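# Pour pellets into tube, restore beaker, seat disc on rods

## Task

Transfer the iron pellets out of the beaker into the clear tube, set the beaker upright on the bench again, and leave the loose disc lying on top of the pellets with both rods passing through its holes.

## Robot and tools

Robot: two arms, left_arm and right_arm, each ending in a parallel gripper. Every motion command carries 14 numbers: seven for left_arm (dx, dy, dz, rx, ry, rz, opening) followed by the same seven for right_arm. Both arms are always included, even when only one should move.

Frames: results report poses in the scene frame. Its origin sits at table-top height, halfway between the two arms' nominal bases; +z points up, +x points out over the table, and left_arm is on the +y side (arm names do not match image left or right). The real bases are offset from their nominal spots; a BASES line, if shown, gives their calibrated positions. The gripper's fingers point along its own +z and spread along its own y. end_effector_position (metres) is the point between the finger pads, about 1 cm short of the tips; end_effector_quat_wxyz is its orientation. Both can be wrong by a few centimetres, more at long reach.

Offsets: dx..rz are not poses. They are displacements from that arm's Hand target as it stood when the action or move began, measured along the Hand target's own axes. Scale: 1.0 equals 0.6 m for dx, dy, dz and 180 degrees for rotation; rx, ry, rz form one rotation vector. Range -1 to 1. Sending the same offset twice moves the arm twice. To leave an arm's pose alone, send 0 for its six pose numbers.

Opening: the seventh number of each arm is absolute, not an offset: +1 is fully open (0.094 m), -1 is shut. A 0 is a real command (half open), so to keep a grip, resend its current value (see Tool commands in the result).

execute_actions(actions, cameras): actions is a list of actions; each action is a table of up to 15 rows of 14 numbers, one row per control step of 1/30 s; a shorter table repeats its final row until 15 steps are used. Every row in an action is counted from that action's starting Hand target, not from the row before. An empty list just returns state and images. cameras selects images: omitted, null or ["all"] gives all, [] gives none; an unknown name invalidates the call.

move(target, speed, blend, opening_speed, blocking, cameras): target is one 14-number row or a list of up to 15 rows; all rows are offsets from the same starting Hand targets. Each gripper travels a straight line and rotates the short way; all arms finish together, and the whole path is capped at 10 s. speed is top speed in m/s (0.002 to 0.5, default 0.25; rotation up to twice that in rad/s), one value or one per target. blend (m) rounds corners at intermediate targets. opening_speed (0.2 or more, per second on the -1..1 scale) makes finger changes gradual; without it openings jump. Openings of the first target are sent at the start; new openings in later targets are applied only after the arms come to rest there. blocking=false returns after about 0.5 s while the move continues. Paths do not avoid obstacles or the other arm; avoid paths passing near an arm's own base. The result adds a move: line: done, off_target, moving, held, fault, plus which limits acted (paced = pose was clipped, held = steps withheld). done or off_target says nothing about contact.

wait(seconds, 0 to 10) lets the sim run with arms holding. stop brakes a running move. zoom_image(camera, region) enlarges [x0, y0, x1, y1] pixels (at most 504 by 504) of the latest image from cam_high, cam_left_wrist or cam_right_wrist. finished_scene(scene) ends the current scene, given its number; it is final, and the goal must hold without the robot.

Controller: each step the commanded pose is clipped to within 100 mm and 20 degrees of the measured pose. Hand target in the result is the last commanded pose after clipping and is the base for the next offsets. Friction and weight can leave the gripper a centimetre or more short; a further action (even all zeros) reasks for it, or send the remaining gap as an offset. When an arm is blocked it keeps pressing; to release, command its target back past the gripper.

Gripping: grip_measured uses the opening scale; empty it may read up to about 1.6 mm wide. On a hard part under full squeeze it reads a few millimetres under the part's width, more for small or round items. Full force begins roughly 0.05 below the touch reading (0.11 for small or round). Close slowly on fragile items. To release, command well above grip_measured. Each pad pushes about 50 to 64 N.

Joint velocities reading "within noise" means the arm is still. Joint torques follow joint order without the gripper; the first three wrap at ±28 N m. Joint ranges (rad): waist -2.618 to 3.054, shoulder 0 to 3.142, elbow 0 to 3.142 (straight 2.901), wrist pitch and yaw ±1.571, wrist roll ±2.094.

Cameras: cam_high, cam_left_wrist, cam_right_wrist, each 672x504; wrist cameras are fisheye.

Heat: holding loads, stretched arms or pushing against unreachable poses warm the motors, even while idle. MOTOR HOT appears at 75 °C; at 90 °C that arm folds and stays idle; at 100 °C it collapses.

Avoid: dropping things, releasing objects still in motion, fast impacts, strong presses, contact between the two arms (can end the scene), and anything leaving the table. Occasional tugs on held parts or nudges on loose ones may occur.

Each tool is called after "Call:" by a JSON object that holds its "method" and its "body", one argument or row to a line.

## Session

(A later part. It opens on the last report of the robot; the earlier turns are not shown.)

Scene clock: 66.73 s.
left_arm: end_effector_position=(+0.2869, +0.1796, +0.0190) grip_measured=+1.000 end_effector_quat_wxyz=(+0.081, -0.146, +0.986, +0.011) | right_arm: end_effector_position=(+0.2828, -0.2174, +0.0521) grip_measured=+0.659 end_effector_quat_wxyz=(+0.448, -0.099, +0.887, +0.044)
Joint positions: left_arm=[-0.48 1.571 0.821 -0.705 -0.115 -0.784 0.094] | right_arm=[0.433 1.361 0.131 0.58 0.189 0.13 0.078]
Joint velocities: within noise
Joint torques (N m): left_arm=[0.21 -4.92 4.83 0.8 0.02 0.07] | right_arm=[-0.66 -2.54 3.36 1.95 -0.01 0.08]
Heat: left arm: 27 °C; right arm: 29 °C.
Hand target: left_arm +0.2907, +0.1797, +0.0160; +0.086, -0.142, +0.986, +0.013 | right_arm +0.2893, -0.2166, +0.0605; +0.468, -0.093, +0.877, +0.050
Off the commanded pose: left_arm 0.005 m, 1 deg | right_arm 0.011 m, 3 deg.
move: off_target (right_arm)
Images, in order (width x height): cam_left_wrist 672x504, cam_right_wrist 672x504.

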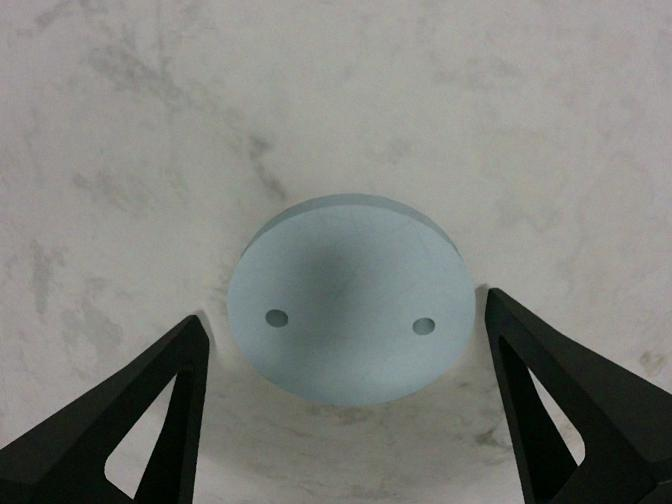

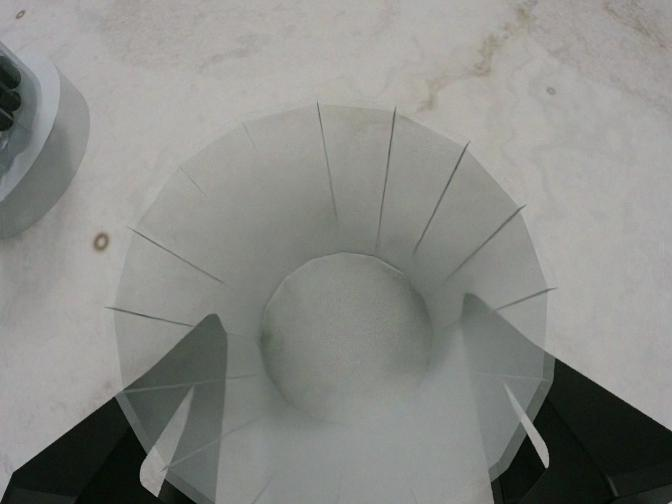

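Call:
{"method": "move", "body": {
  "target": [0,0,0,0,0,0,0.5, 0,0,0,0,0,0,1.0],
  "opening_speed": 0.25,
  "cameras": ["cam_left_wrist","cam_right_wrist"]
}}

Call:
{"method": "zoom_image", "body": {
  "camera": "cam_left_wrist",
  "region": [170, 170, 520, 410]
}}

Scene clock: 70.53 s.
left_arm: end_effector_position=(+0.2867, +0.1783, +0.0190) grip_measured=+0.631 end_effector_quat_wxyz=(+0.081, -0.144, +0.986, +0.011) | right_arm: end_effector_position=(+0.2846, -0.2166, +0.0548) grip_measured=+0.998 end_effector_quat_wxyz=(+0.454, -0.097, +0.884, +0.046)
Joint positions: left_arm=[-0.485 1.571 0.821 -0.703 -0.115 -0.784 0.077] | right_arm=[0.433 1.361 0.131 0.594 0.189 0.13 0.094]
Joint velocities: within noise
Joint torques (N m): left_arm=[0.13 -4.48 4.74 0.82 -0.11 0.03] | right_arm=[-0.66 -2.39 3.33 1.85 0 0.06]
Heat: left arm: 26 °C; right arm: 29 °C.
Hand target: left_arm +0.2907, +0.1797, +0.0160; +0.086, -0.142, +0.986, +0.013 | right_arm +0.2893, -0.2166, +0.0605; +0.468, -0.093, +0.877, +0.050
Off the commanded pose: left_arm 0.005 m, 1 deg | right_arm 0.007 m, 2 deg.
move: done
Images, in order (width x height): cam_left_wrist 672x504, cam_right_wrist 672x504.

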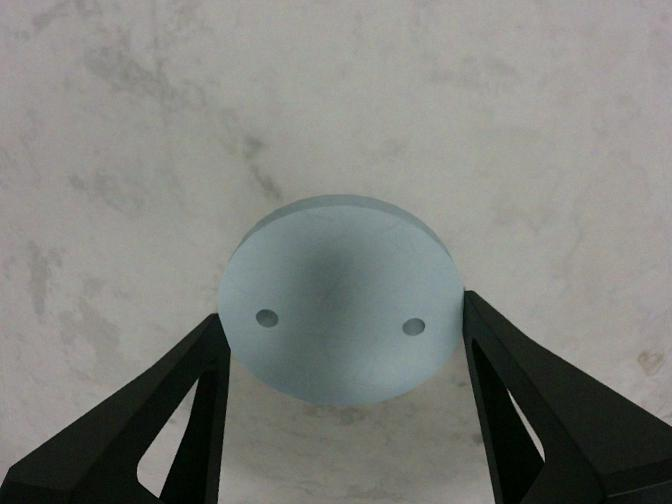

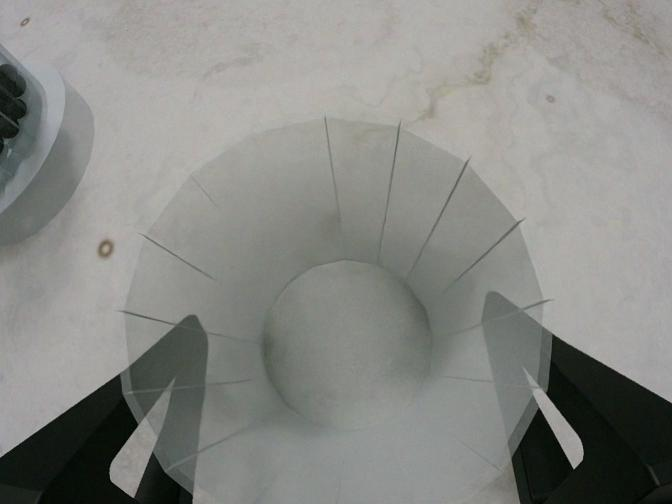

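Scaled by 1.440 from the camera's 672x504 image, which has a finer 960x720 frame.

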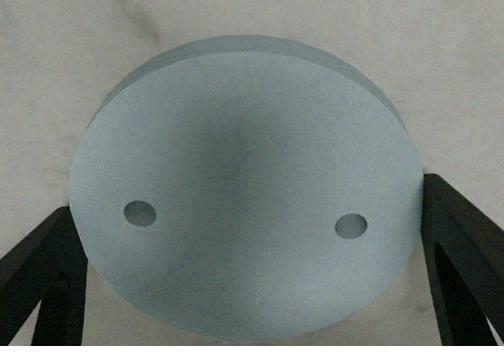

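Call:
{"method": "move", "body": {
  "target": [
    [-0.026,0.0002,-0.1477,0,0,0,0.5, -0.173,0.0002,-0.1157,0,0,0,1.0],
    [-0.0215,-0.2373,-0.3213,0.0598,-0.0003,0.3375,0.5, -0.1343,0.2695,-0.2073,-0.0979,-0.2085,-0.0262,1.0]
  ],
  "speed": [0.12,0.25],
  "blend": 0.02
}}

Call:
{"method": "zoom_image", "body": {
  "camera": "cam_left_wrist",
  "region": [170, 0, 500, 360]
}}

Scene clock: 79.83 s.
left_arm: end_effector_position=(+0.3104, +0.0417, +0.2059) grip_measured=+0.631 end_effector_quat_wxyz=(+0.083, +0.375, +0.923, -0.030) | right_arm: end_effector_position=(+0.2000, -0.0703, +0.1928) grip_measured=+0.998 end_effector_quat_wxyz=(+0.698, -0.179, +0.667, +0.186)
Joint positions: left_arm=[-0.729 1.801 1.841 -1.435 -0.003 0.026 0.077] | right_arm=[1.265 1.519 0.063 1.517 0.755 -0.043 0.094]
Joint velocities: within noise
Joint torques (N m): left_arm=[-0.76 -7.13 8.21 0.58 0.13 0.12] | right_arm=[0.72 -2.56 2.21 1.79 0.02 -0.11]
Heat: left arm: 26 °C; right arm: 29 °C.
Hand target: left_arm +0.3111, +0.0372, +0.2080; +0.081, +0.383, +0.919, -0.034 | right_arm +0.1982, -0.0708, +0.1968; +0.707, -0.176, +0.658, +0.189
Off the commanded pose: left_arm 0.005 m, 1 deg | right_arm 0.004 m, 1 deg.
joint sent to its limit (right arm) — joint 4 (wrist pitch), upper limit. The joint targets still meet the commanded pose.
move: done

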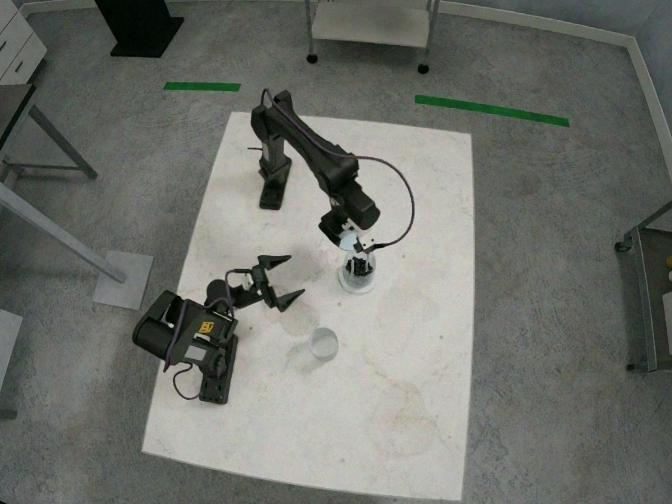

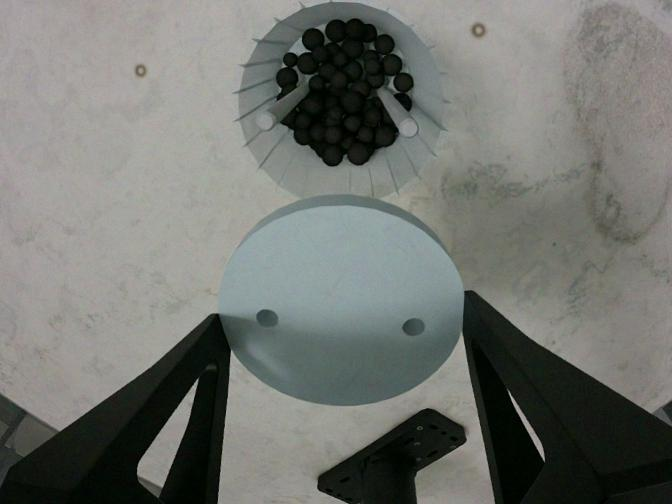

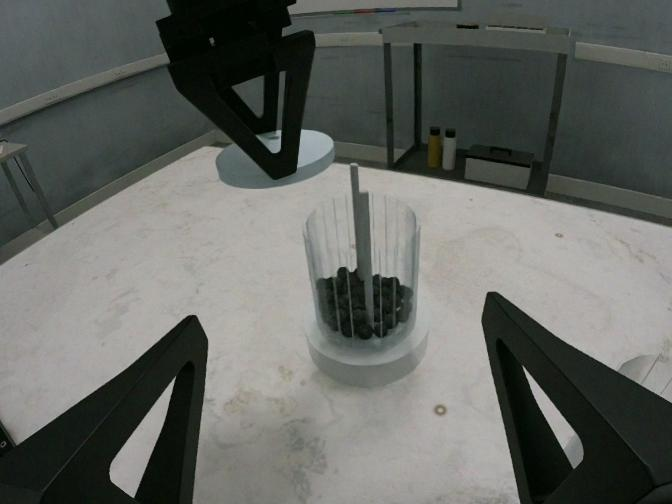

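Scaled by 1.400 from the camera's 672x504 image, which has a finer 960x720 frame.

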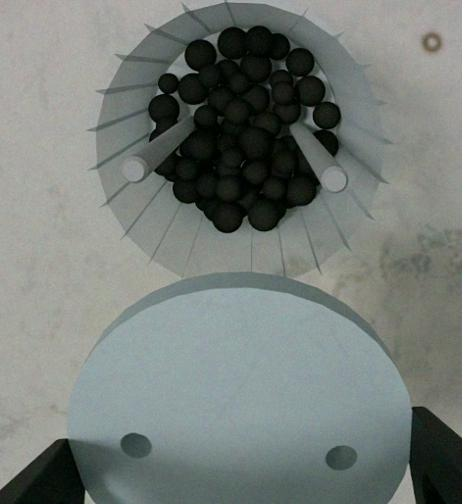

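Call:
{"method": "zoom_image", "body": {
  "camera": "cam_left_wrist",
  "region": [240, 60, 340, 150]
}}

Call:
{"method": "zoom_image", "body": {
  "camera": "cam_left_wrist",
  "region": [350, 60, 450, 150]
}}

Call:
{"method": "zoom_image", "body": {
  "camera": "cam_left_wrist",
  "region": [240, 290, 440, 350]
}}

Call:
{"method": "zoom_image", "body": {
  "camera": "cam_right_wrist",
  "region": [300, 140, 440, 360]
}}

Scaled by 5.040 from the camera's 672x504 image, which has a finer 960x720 frame.

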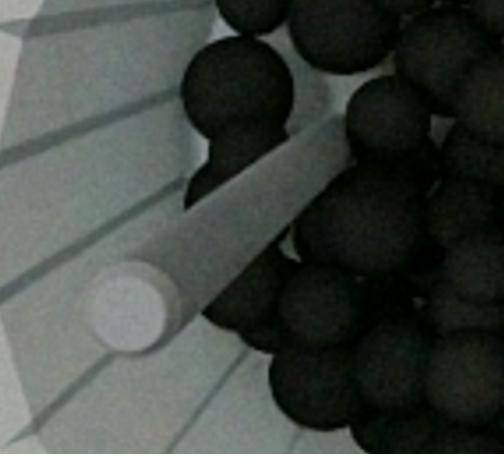

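Scaled by 5.040 from the camera's 672x504 image, which has a finer 960x720 frame.

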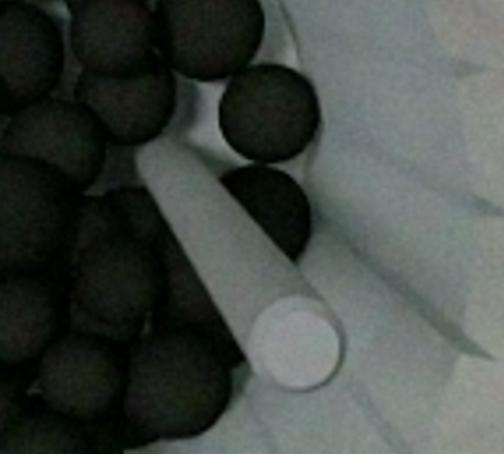

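Scaled by 2.520 from the camera's 672x504 image, which has a finer 960x720 frame.

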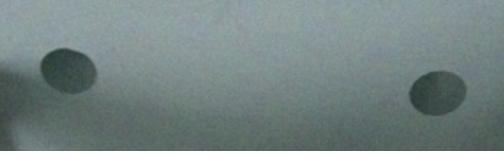

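Scaled by 2.291 from the camera's 672x504 image, which has a finer 960x720 frame.

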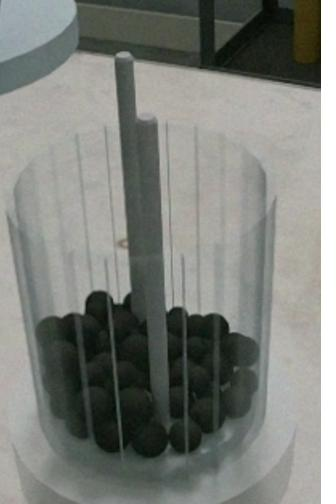

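Call:
{"method": "move", "body": {
  "target": [
    [-0.1325,0.0348,0.0032,0,0,0,0.5, 0,0,0,0,0,0,1.0],
    [-0.0773,-0.0073,0.0147,0,0,0,0.5, 0,0,0,0,0,0,1.0]
  ],
  "speed": [0.12,0.04],
  "cameras": ["cam_left_wrist","cam_right_wrist"]
}}

Call:
{"method": "zoom_image", "body": {
  "camera": "cam_right_wrist",
  "region": [300, 90, 430, 220]
}}

Scene clock: 86.27 s.
left_arm: end_effector_position=(+0.3427, +0.0052, +0.1870) grip_measured=+0.631 end_effector_quat_wxyz=(+0.047, +0.388, +0.920, -0.018) | right_arm: end_effector_position=(+0.2000, -0.0703, +0.1928) grip_measured=+0.998 end_effector_quat_wxyz=(+0.699, -0.179, +0.667, +0.186)
Joint positions: left_arm=[-0.74 2.089 2.177 -1.558 0 0.043 0.077] | right_arm=[1.265 1.519 0.063 1.517 0.755 -0.045 0.094]
Joint velocities: within noise
Joint torques (N m): left_arm=[-1.02 -16.09 5.22 0.77 0 -0.08] | right_arm=[0.85 -2.62 2.21 1.8 0.04 -0.11]
Heat: left arm: 26 °C; right arm: 30 °C.
Hand target: left_arm +0.3412, +0.0006, +0.2074; +0.081, +0.383, +0.919, -0.034 | right_arm +0.1982, -0.0708, +0.1968; +0.707, -0.176, +0.658, +0.189
Off the commanded pose: left_arm 0.021 m, 4 deg | right_arm 0.004 m, 1 deg.
joint sent to its limit (right arm) — joint 4 (wrist pitch), upper limit. The joint targets are off in position, not in orientation.
move: off_target (left_arm)
Images, in order (width x height): cam_left_wrist 672x504, cam_right_wrist 672x504.

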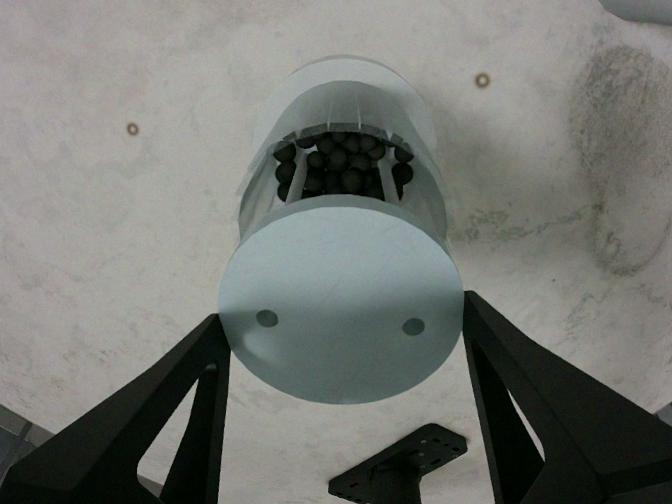

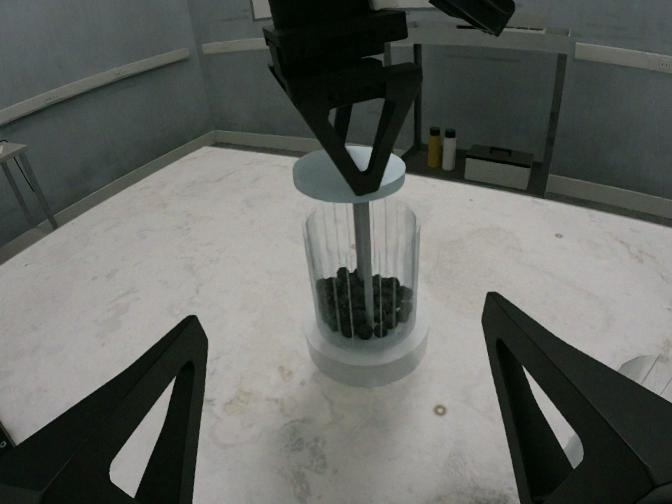

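Scaled by 3.877 from the camera's 672x504 image, which has a finer 960x720 frame.

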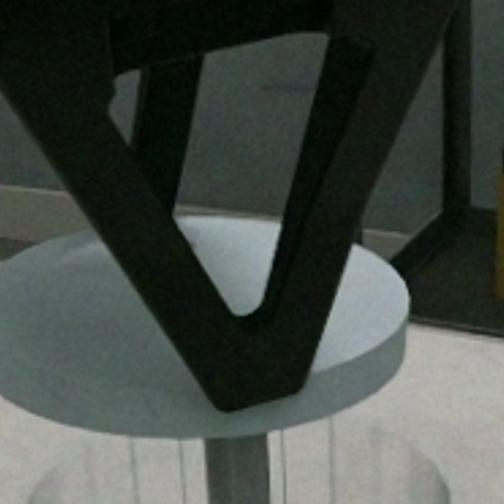

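Call:
{"method": "move", "body": {
  "target": [-0.0118,0.0003,-0.0045,0,-0.0222,0,0.5, 0,0,0,0,0,0,1.0],
  "speed": 0.04,
  "cameras": ["cam_left_wrist","cam_right_wrist"]
}}

Call:
{"method": "zoom_image", "body": {
  "camera": "cam_right_wrist",
  "region": [300, 90, 430, 220]
}}

Scene clock: 89.27 s.
left_arm: end_effector_position=(+0.3470, +0.0011, +0.1887) grip_measured=+0.631 end_effector_quat_wxyz=(+0.077, +0.387, +0.919, -0.029) | right_arm: end_effector_position=(+0.2000, -0.0703, +0.1928) grip_measured=+0.998 end_effector_quat_wxyz=(+0.699, -0.179, +0.667, +0.186)
Joint positions: left_arm=[-0.74 2.039 2.099 -1.467 0 0.041 0.077] | right_arm=[1.265 1.519 0.063 1.517 0.755 -0.045 0.094]
Joint velocities: within noise
Joint torques (N m): left_arm=[-0.75 -15.84 5.48 0.93 0.07 -0.12] | right_arm=[0.72 -2.55 2.17 1.81 0.04 -0.14]
Heat: left arm: 26 °C; right arm: 30 °C.
Hand target: left_arm +0.3459, -0.0039, +0.2113; +0.113, +0.382, +0.916, -0.047 | right_arm +0.1982, -0.0708, +0.1968; +0.707, -0.176, +0.658, +0.189
Off the commanded pose: left_arm 0.023 m, 5 deg | right_arm 0.004 m, 1 deg.
joint sent to its limit (right arm) — joint 4 (wrist pitch), upper limit. The joint targets are off in position, not in orientation.
move: off_target (left_arm)
Images, in order (width x height): cam_left_wrist 672x504, cam_right_wrist 672x504.

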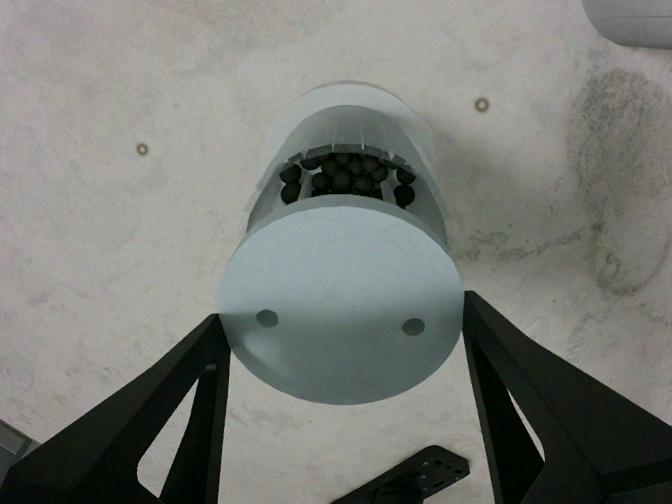

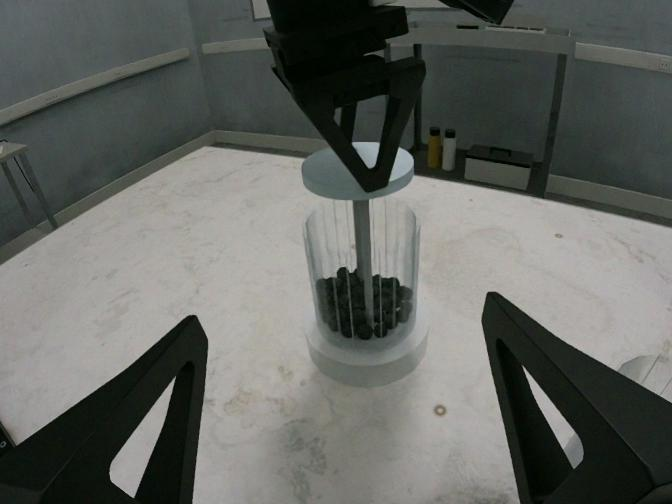

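Scaled by 3.877 from the camera's 672x504 image, which has a finer 960x720 frame.

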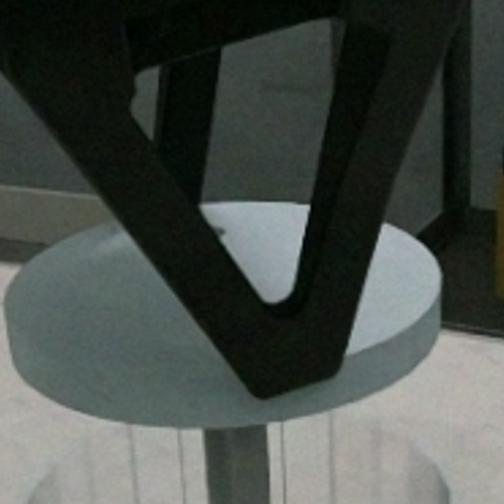

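Call:
{"method": "move", "body": {
  "target": [
    [0,0,0,0,0,-0.0139,0.5, 0,0,0,0,0,0,1.0],
    [0.0041,0,0.0162,0,0,-0.0139,0.5, 0,0,0,0,0,0,1.0]
  ],
  "speed": 0.02,
  "cameras": ["cam_left_wrist","cam_right_wrist"]
}}

Call:
{"method": "zoom_image", "body": {
  "camera": "cam_right_wrist",
  "region": [300, 90, 430, 220]
}}

Scene clock: 92.97 s.
left_arm: end_effector_position=(+0.3467, +0.0005, +0.1777) grip_measured=+0.631 end_effector_quat_wxyz=(+0.076, +0.368, +0.926, -0.030) | right_arm: end_effector_position=(+0.2000, -0.0703, +0.1928) grip_measured=+0.998 end_effector_quat_wxyz=(+0.699, -0.179, +0.667, +0.186)
Joint positions: left_arm=[-0.741 2.025 2.033 -1.415 0 0 0.077] | right_arm=[1.265 1.519 0.063 1.517 0.755 -0.045 0.094]
Joint velocities: within noise
Joint torques (N m): left_arm=[-0.66 -16.16 5.74 0.95 0.07 -0.17] | right_arm=[0.84 -2.69 2.37 1.81 -0.01 -0.12]
Heat: left arm: 26 °C; right arm: 30 °C.
Hand target: left_arm +0.3459, -0.0039, +0.2013; +0.112, +0.362, +0.924, -0.050 | right_arm +0.1982, -0.0708, +0.1968; +0.707, -0.176, +0.658, +0.189
Off the commanded pose: left_arm 0.024 m, 5 deg | right_arm 0.004 m, 1 deg.
joint sent to its limit (right arm) — joint 4 (wrist pitch), upper limit. The joint targets are off in position, not in orientation.
move: off_target (left_arm)
Images, in order (width x height): cam_left_wrist 672x504, cam_right_wrist 672x504.

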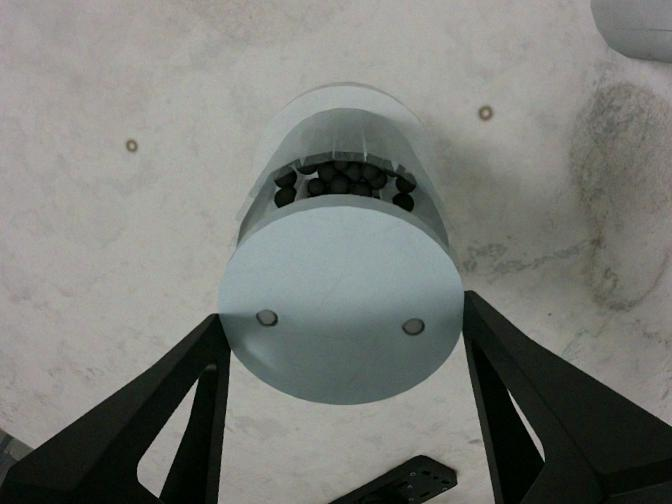

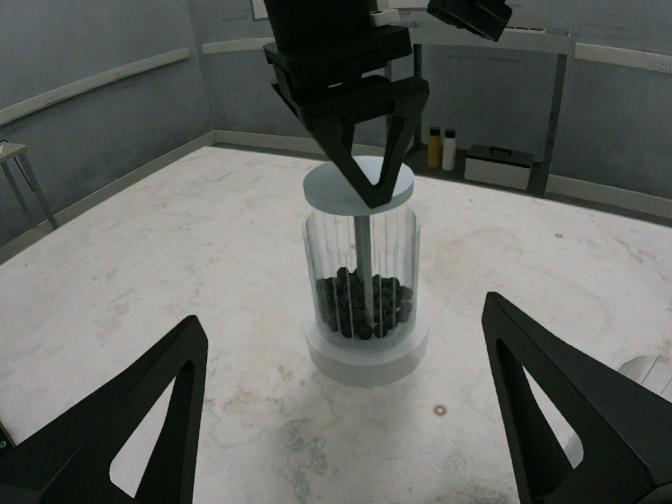

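Scaled by 3.877 from the camera's 672x504 image, which has a finer 960x720 frame.

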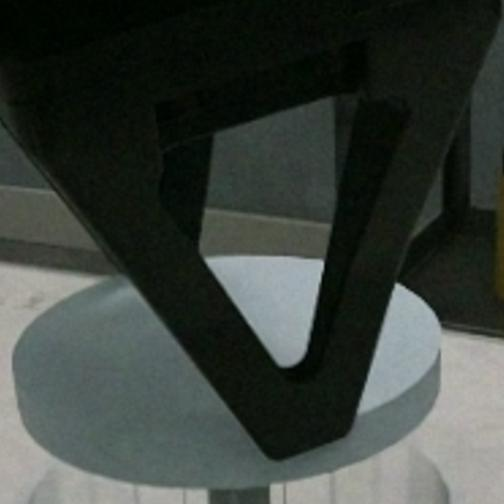

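Call:
{"method": "move", "body": {
  "target": [0.0061,0.0003,0.0242,0,0,0,0.5, 0,0,0,0,0,0,1.0],
  "speed": 0.03,
  "cameras": ["cam_left_wrist","cam_right_wrist"]
}}

Call:
{"method": "zoom_image", "body": {
  "camera": "cam_right_wrist",
  "region": [290, 120, 440, 270]
}}

Scene clock: 94.80 s.
left_arm: end_effector_position=(+0.3468, +0.0004, +0.1625) grip_measured=+0.631 end_effector_quat_wxyz=(+0.077, +0.368, +0.926, -0.031) | right_arm: end_effector_position=(+0.2000, -0.0703, +0.1928) grip_measured=+0.998 end_effector_quat_wxyz=(+0.699, -0.179, +0.667, +0.186)
Joint positions: left_arm=[-0.741 2.006 1.944 -1.341 0 -0.002 0.077] | right_arm=[1.265 1.519 0.063 1.517 0.755 -0.045 0.094]
Joint velocities: within noise
Joint torques (N m): left_arm=[-0.68 -16.25 5.57 0.91 0.06 -0.1] | right_arm=[0.7 -2.69 2.22 1.8 0.04 -0.1]
Heat: left arm: 26 °C; right arm: 30 °C.
Hand target: left_arm +0.3458, -0.0038, +0.1863; +0.112, +0.362, +0.924, -0.050 | right_arm +0.1982, -0.0708, +0.1968; +0.707, -0.176, +0.658, +0.189
Off the commanded pose: left_arm 0.024 m, 5 deg | right_arm 0.004 m, 1 deg.
joint sent to its limit (right arm) — joint 4 (wrist pitch), upper limit. The joint targets are off in position, not in orientation.
move: off_target (left_arm)
Images, in order (width x height): cam_left_wrist 672x504, cam_right_wrist 672x504.

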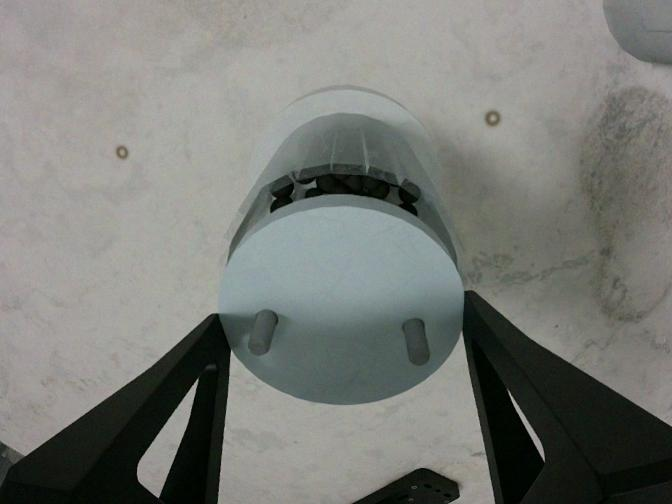

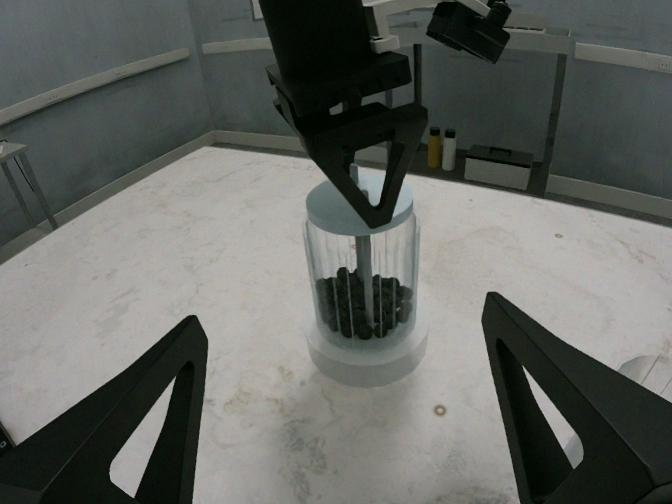

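Scaled by 3.360 from the camera's 672x504 image, which has a finer 960x720 frame.

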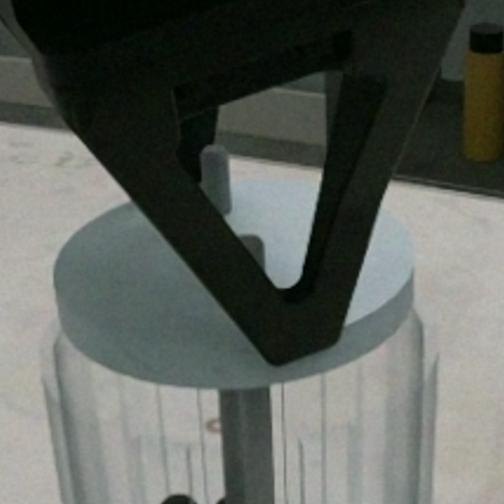

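Call:
{"method": "move", "body": {
  "target": [0.0051,0.0003,0.0202,0,0,0,0.5, 0,0,0,0,0,0,1.0],
  "speed": 0.03,
  "cameras": ["cam_left_wrist","cam_right_wrist"]
}}

Call:
{"method": "zoom_image", "body": {
  "camera": "cam_right_wrist",
  "region": [290, 150, 440, 290]
}}

Call:
{"method": "zoom_image", "body": {
  "camera": "cam_left_wrist",
  "region": [190, 170, 490, 410]
}}

Scene clock: 96.20 s.
left_arm: end_effector_position=(+0.3470, +0.0003, +0.1513) grip_measured=+0.631 end_effector_quat_wxyz=(+0.080, +0.368, +0.926, -0.032) | right_arm: end_effector_position=(+0.2000, -0.0703, +0.1928) grip_measured=+0.998 end_effector_quat_wxyz=(+0.699, -0.179, +0.667, +0.186)
Joint positions: left_arm=[-0.741 1.993 1.878 -1.283 0 -0.002 0.077] | right_arm=[1.265 1.519 0.063 1.517 0.755 -0.045 0.094]
Joint velocities: within noise
Joint torques (N m): left_arm=[-0.7 -15.99 5.5 0.92 0.08 -0.16] | right_arm=[0.72 -2.67 2.18 1.82 0.08 -0.1]
Heat: left arm: 26 °C; right arm: 30 °C.
Hand target: left_arm +0.3459, -0.0038, +0.1738; +0.112, +0.362, +0.924, -0.050 | right_arm +0.1982, -0.0708, +0.1968; +0.707, -0.176, +0.658, +0.189
Off the commanded pose: left_arm 0.023 m, 4 deg | right_arm 0.004 m, 1 deg.
joint sent to its limit (right arm) — joint 4 (wrist pitch), upper limit. The joint targets are off in position, not in orientation.
move: off_target (left_arm)
Images, in order (width x height): cam_left_wrist 672x504, cam_right_wrist 672x504.

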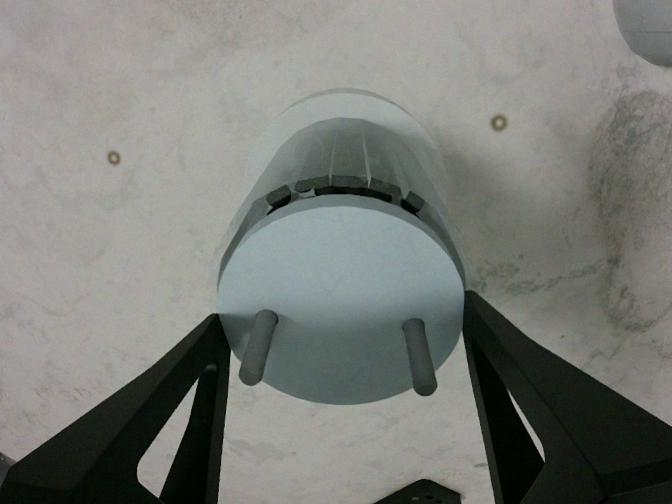

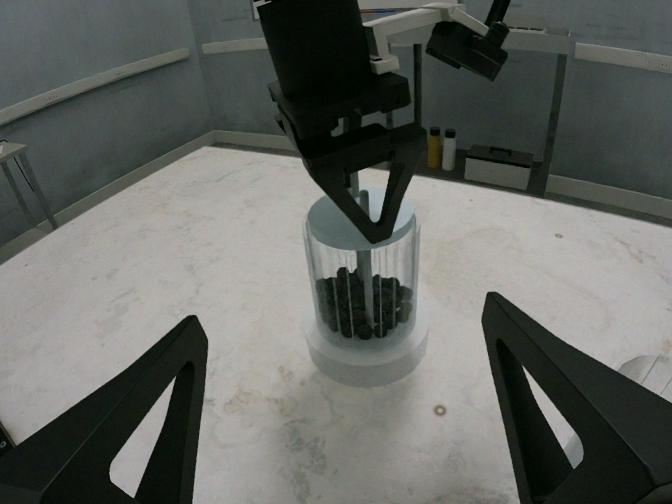

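Scaled by 3.360 from the camera's 672x504 image, which has a finer 960x720 frame.

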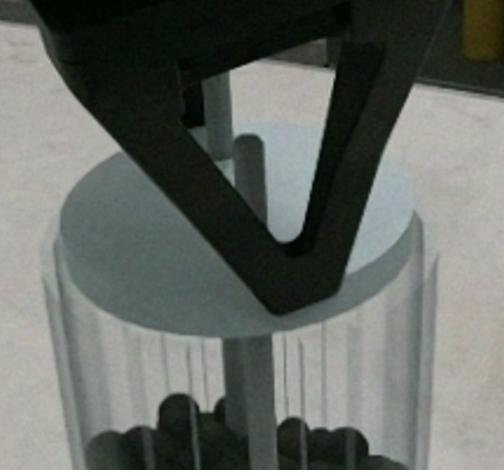

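Scaled by 1.680 from the camera's 672x504 image, which has a finer 960x720 frame.

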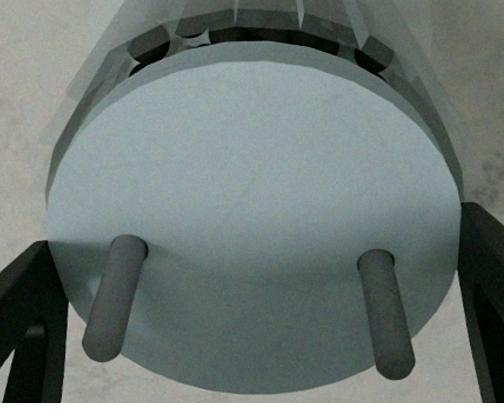

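Call:
{"method": "move", "body": {
  "target": [0.0018,0.0001,0.0073,0,0,0,0.5, 0,0,0,0,0,0,1.0],
  "speed": 0.02,
  "cameras": ["cam_right_wrist"]
}}

Call:
{"method": "zoom_image", "body": {
  "camera": "cam_right_wrist",
  "region": [290, 150, 440, 290]
}}

Scene clock: 97.63 s.
left_arm: end_effector_position=(+0.3471, +0.0001, +0.1467) grip_measured=+0.631 end_effector_quat_wxyz=(+0.081, +0.368, +0.926, -0.032) | right_arm: end_effector_position=(+0.2000, -0.0703, +0.1928) grip_measured=+0.998 end_effector_quat_wxyz=(+0.699, -0.179, +0.667, +0.186)
Joint positions: left_arm=[-0.741 1.99 1.855 -1.261 0 -0.002 0.077] | right_arm=[1.265 1.519 0.063 1.517 0.755 -0.045 0.094]
Joint velocities: within noise
Joint torques (N m): left_arm=[-0.76 -15.92 5.59 0.89 0.07 -0.12] | right_arm=[0.8 -2.65 2.22 1.79 0.01 -0.1]
Heat: left arm: 26 °C; right arm: 30 °C.
Hand target: left_arm +0.3459, -0.0038, +0.1693; +0.112, +0.362, +0.924, -0.050 | right_arm +0.1982, -0.0708, +0.1968; +0.707, -0.176, +0.658, +0.189
Off the commanded pose: left_arm 0.023 m, 4 deg | right_arm 0.004 m, 1 deg.
joint sent to its limit (right arm) — joint 4 (wrist pitch), upper limit. The joint targets are off in position, not in orientation.
move: off_target (left_arm)
Images, in order (width x height): cam_right_wrist 672x504.

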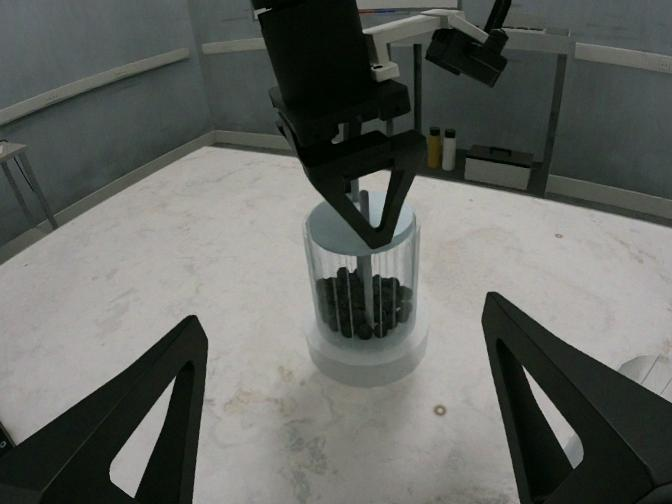

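Scaled by 3.360 from the camera's 672x504 image, which has a finer 960x720 frame.

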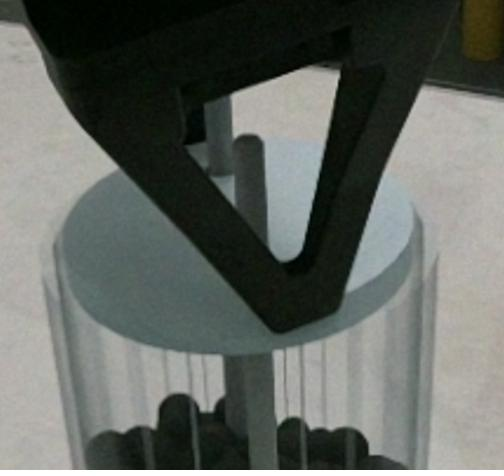

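Call:
{"method": "execute_actions", "body": {
  "actions": [],
  "cameras": ["cam_high", "cam_right_wrist", "cam_left_wrist"]
}}

Scene clock: 98.87 s.
left_arm: end_effector_position=(+0.3471, +0.0001, +0.1467) grip_measured=+0.631 end_effector_quat_wxyz=(+0.081, +0.368, +0.926, -0.032) | right_arm: end_effector_position=(+0.2000, -0.0703, +0.1928) grip_measured=+0.998 end_effector_quat_wxyz=(+0.699, -0.179, +0.667, +0.186)
Joint positions: left_arm=[-0.741 1.99 1.855 -1.261 0 -0.002 0.077] | right_arm=[1.265 1.519 0.063 1.517 0.755 -0.045 0.094]
Joint velocities: within noise
Joint torques (N m): left_arm=[-0.68 -15.87 5.46 0.86 0.08 -0.11] | right_arm=[0.8 -2.74 2.22 1.82 0.02 -0.11]
Heat: left arm: 26 °C; right arm: 30 °C.
Hand target: left_arm +0.3459, -0.0038, +0.1693; +0.112, +0.362, +0.924, -0.050 | right_arm +0.1982, -0.0708, +0.1968; +0.707, -0.176, +0.658, +0.189
Tool commands: left_gripper/opening=+0.5 right_gripper/opening=+1.0
Off the commanded pose: left_arm 0.023 m, 4 deg | right_arm 0.004 m, 1 deg.

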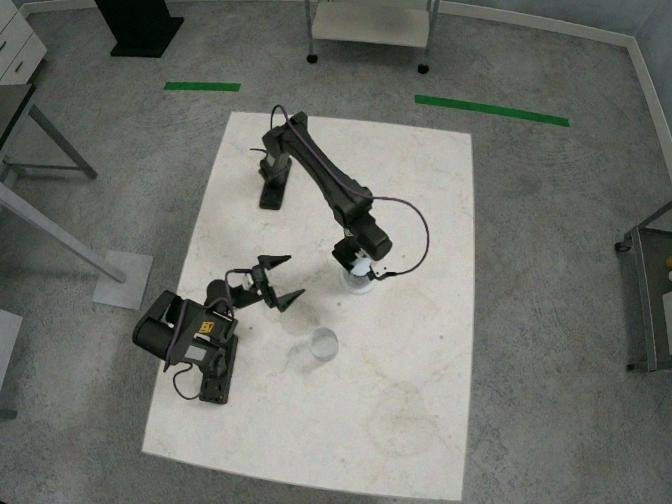

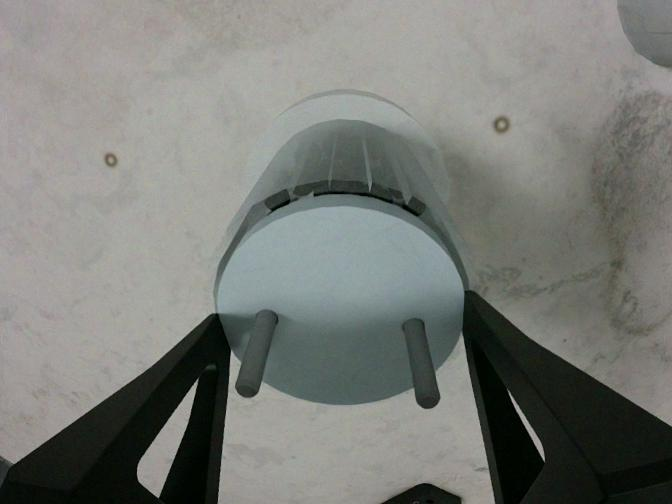

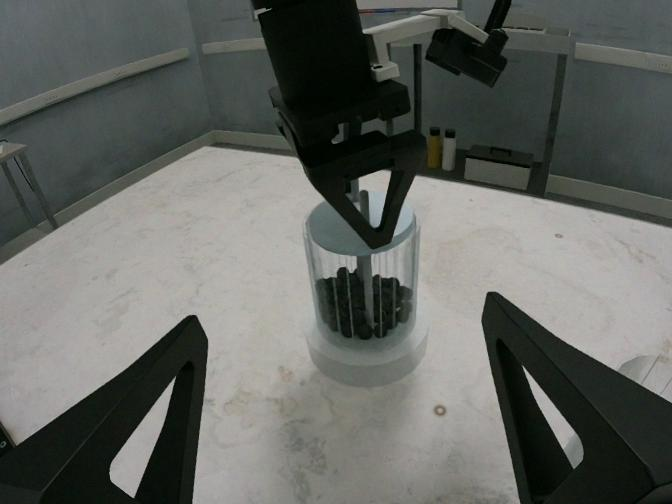

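Call:
{"method": "move", "body": {
  "target": [0,0,0,0,0,0,0.75, 0,0,0,0,0,0,1.0],
  "opening_speed": 0.2,
  "cameras": ["cam_right_wrist", "cam_left_wrist"]
}}

Scene clock: 101.07 s.
left_arm: end_effector_position=(+0.3471, +0.0001, +0.1467) grip_measured=+0.748 end_effector_quat_wxyz=(+0.081, +0.368, +0.926, -0.032) | right_arm: end_effector_position=(+0.2000, -0.0703, +0.1928) grip_measured=+0.998 end_effector_quat_wxyz=(+0.699, -0.179, +0.667, +0.186)
Joint positions: left_arm=[-0.741 1.99 1.855 -1.261 0 -0.002 0.082] | right_arm=[1.265 1.519 0.063 1.517 0.755 -0.045 0.094]
Joint velocities: within noise
Joint torques (N m): left_arm=[-0.8 -15.88 5.6 0.88 0.05 -0.13] | right_arm=[0.81 -2.58 2.18 1.79 0.06 -0.09]
Heat: left arm: 27 °C; right arm: 31 °C.
Hand target: left_arm +0.3459, -0.0038, +0.1693; +0.112, +0.362, +0.924, -0.050 | right_arm +0.1982, -0.0708, +0.1968; +0.707, -0.176, +0.658, +0.189
Off the commanded pose: left_arm 0.023 m, 4 deg | right_arm 0.004 m, 1 deg.
joint sent to its limit (right arm) — joint 4 (wrist pitch), upper limit. The joint targets are off in position, not in orientation.
move: off_target (left_arm)
Images, in order (width x height): cam_left_wrist 672x504, cam_right_wrist 672x504.

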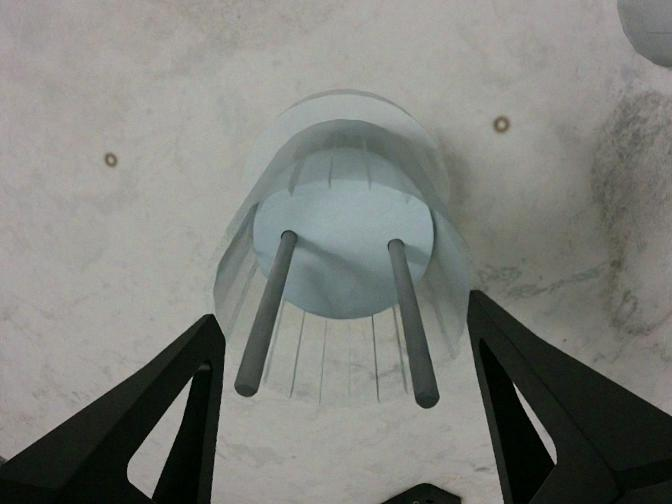

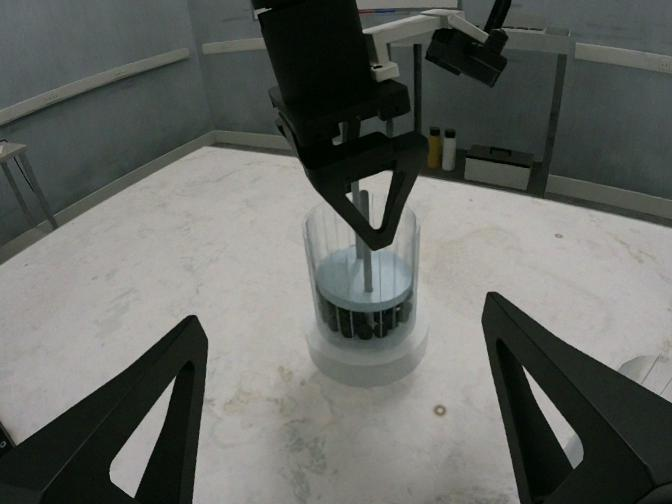

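Call:
{"method": "move", "body": {
  "target": [
    [-0.0324,-0.0015,-0.1293,0,0,0,0.75, 0,0,0,0,0,0,1.0],
    [0.153,-0.0015,-0.210,0,0,0,0.75, 0,0,0,0,0,0,1.0]
  ],
  "speed": [0.08, 0.15],
  "blend": [0.02, 0],
  "cameras": ["cam_high", "cam_right_wrist", "cam_left_wrist"]
}}

Scene clock: 105.37 s.
left_arm: end_effector_position=(+0.2664, +0.0765, +0.2627) grip_measured=+0.748 end_effector_quat_wxyz=(+0.109, +0.364, +0.924, -0.044) | right_arm: end_effector_position=(+0.2000, -0.0703, +0.1928) grip_measured=+0.998 end_effector_quat_wxyz=(+0.699, -0.179, +0.667, +0.186)
Joint positions: left_arm=[-0.741 1.603 1.844 -1.576 0 -0.008 0.082] | right_arm=[1.265 1.519 0.063 1.517 0.755 -0.045 0.094]
Joint velocities: within noise
Joint torques (N m): left_arm=[-0.79 -8.99 5.05 0.77 0.05 -0.1] | right_arm=[0.69 -2.55 2.32 1.79 0.06 -0.1]
Heat: left arm: 27 °C; right arm: 31 °C.
Hand target: left_arm +0.2583, +0.0777, +0.2693; +0.112, +0.362, +0.924, -0.050 | right_arm +0.1982, -0.0708, +0.1968; +0.707, -0.176, +0.658, +0.189
Off the commanded pose: left_arm 0.010 m, 1 deg | right_arm 0.004 m, 1 deg.
joint sent to its limit (left arm) — joint 4 (wrist pitch), lower limit. The joint targets are off in position, not in orientation.
joint sent to its limit (right arm) — joint 4 (wrist pitch), upper limit. The joint targets are off in position, not in orientation.
move: done

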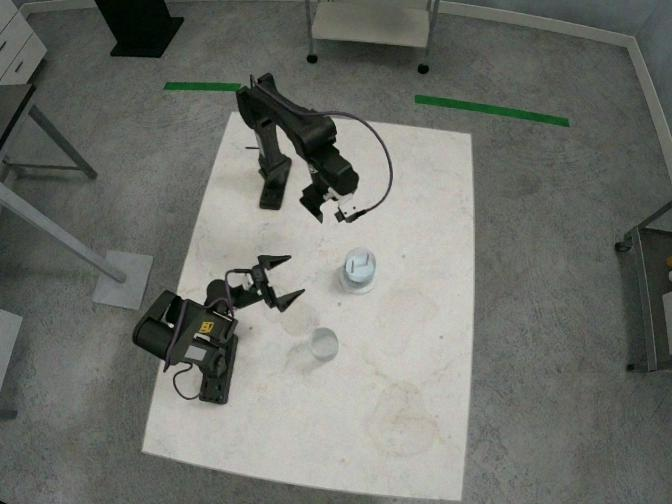

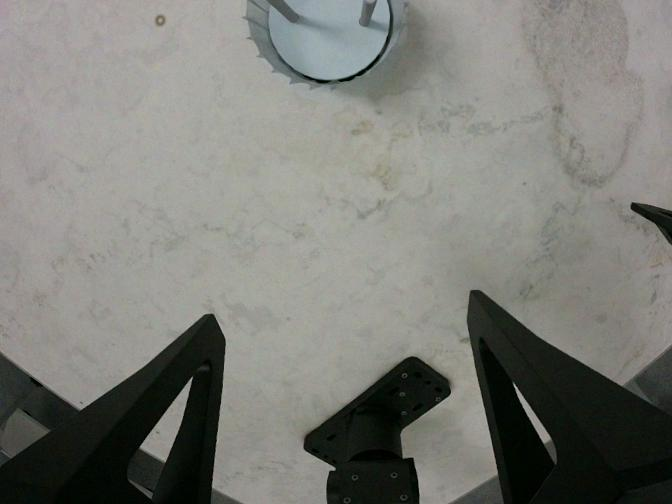

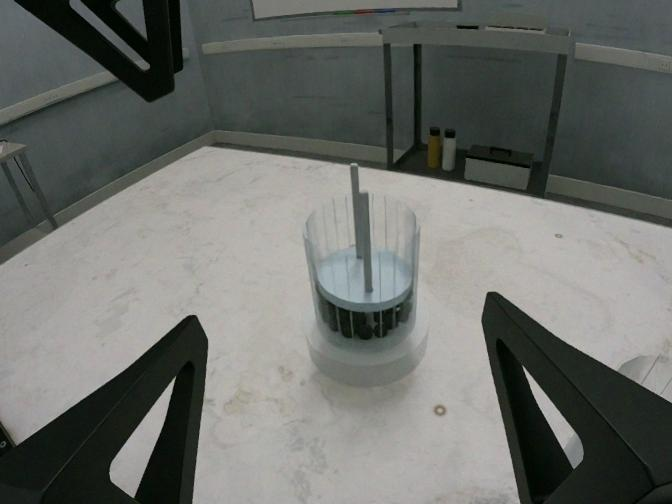

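Call:
{"method": "zoom_image", "body": {
  "camera": "cam_right_wrist",
  "region": [270, 150, 450, 400]
}}

Call:
{"method": "zoom_image", "body": {
  "camera": "cam_high",
  "region": [260, 220, 420, 400]
}}

Scaled by 2.016 from the camera's 672x504 image, which has a finer 960x720 frame.

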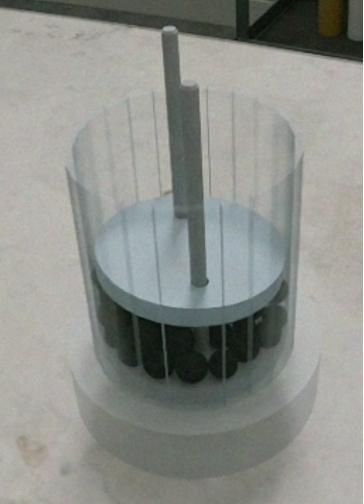

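Scaled by 2.800.

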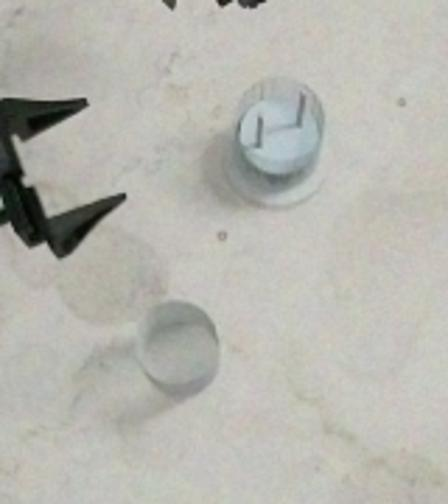

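Call:
{"method": "finished_scene", "body": {
  "scene": 2
}}

The scene is finished: the task was done.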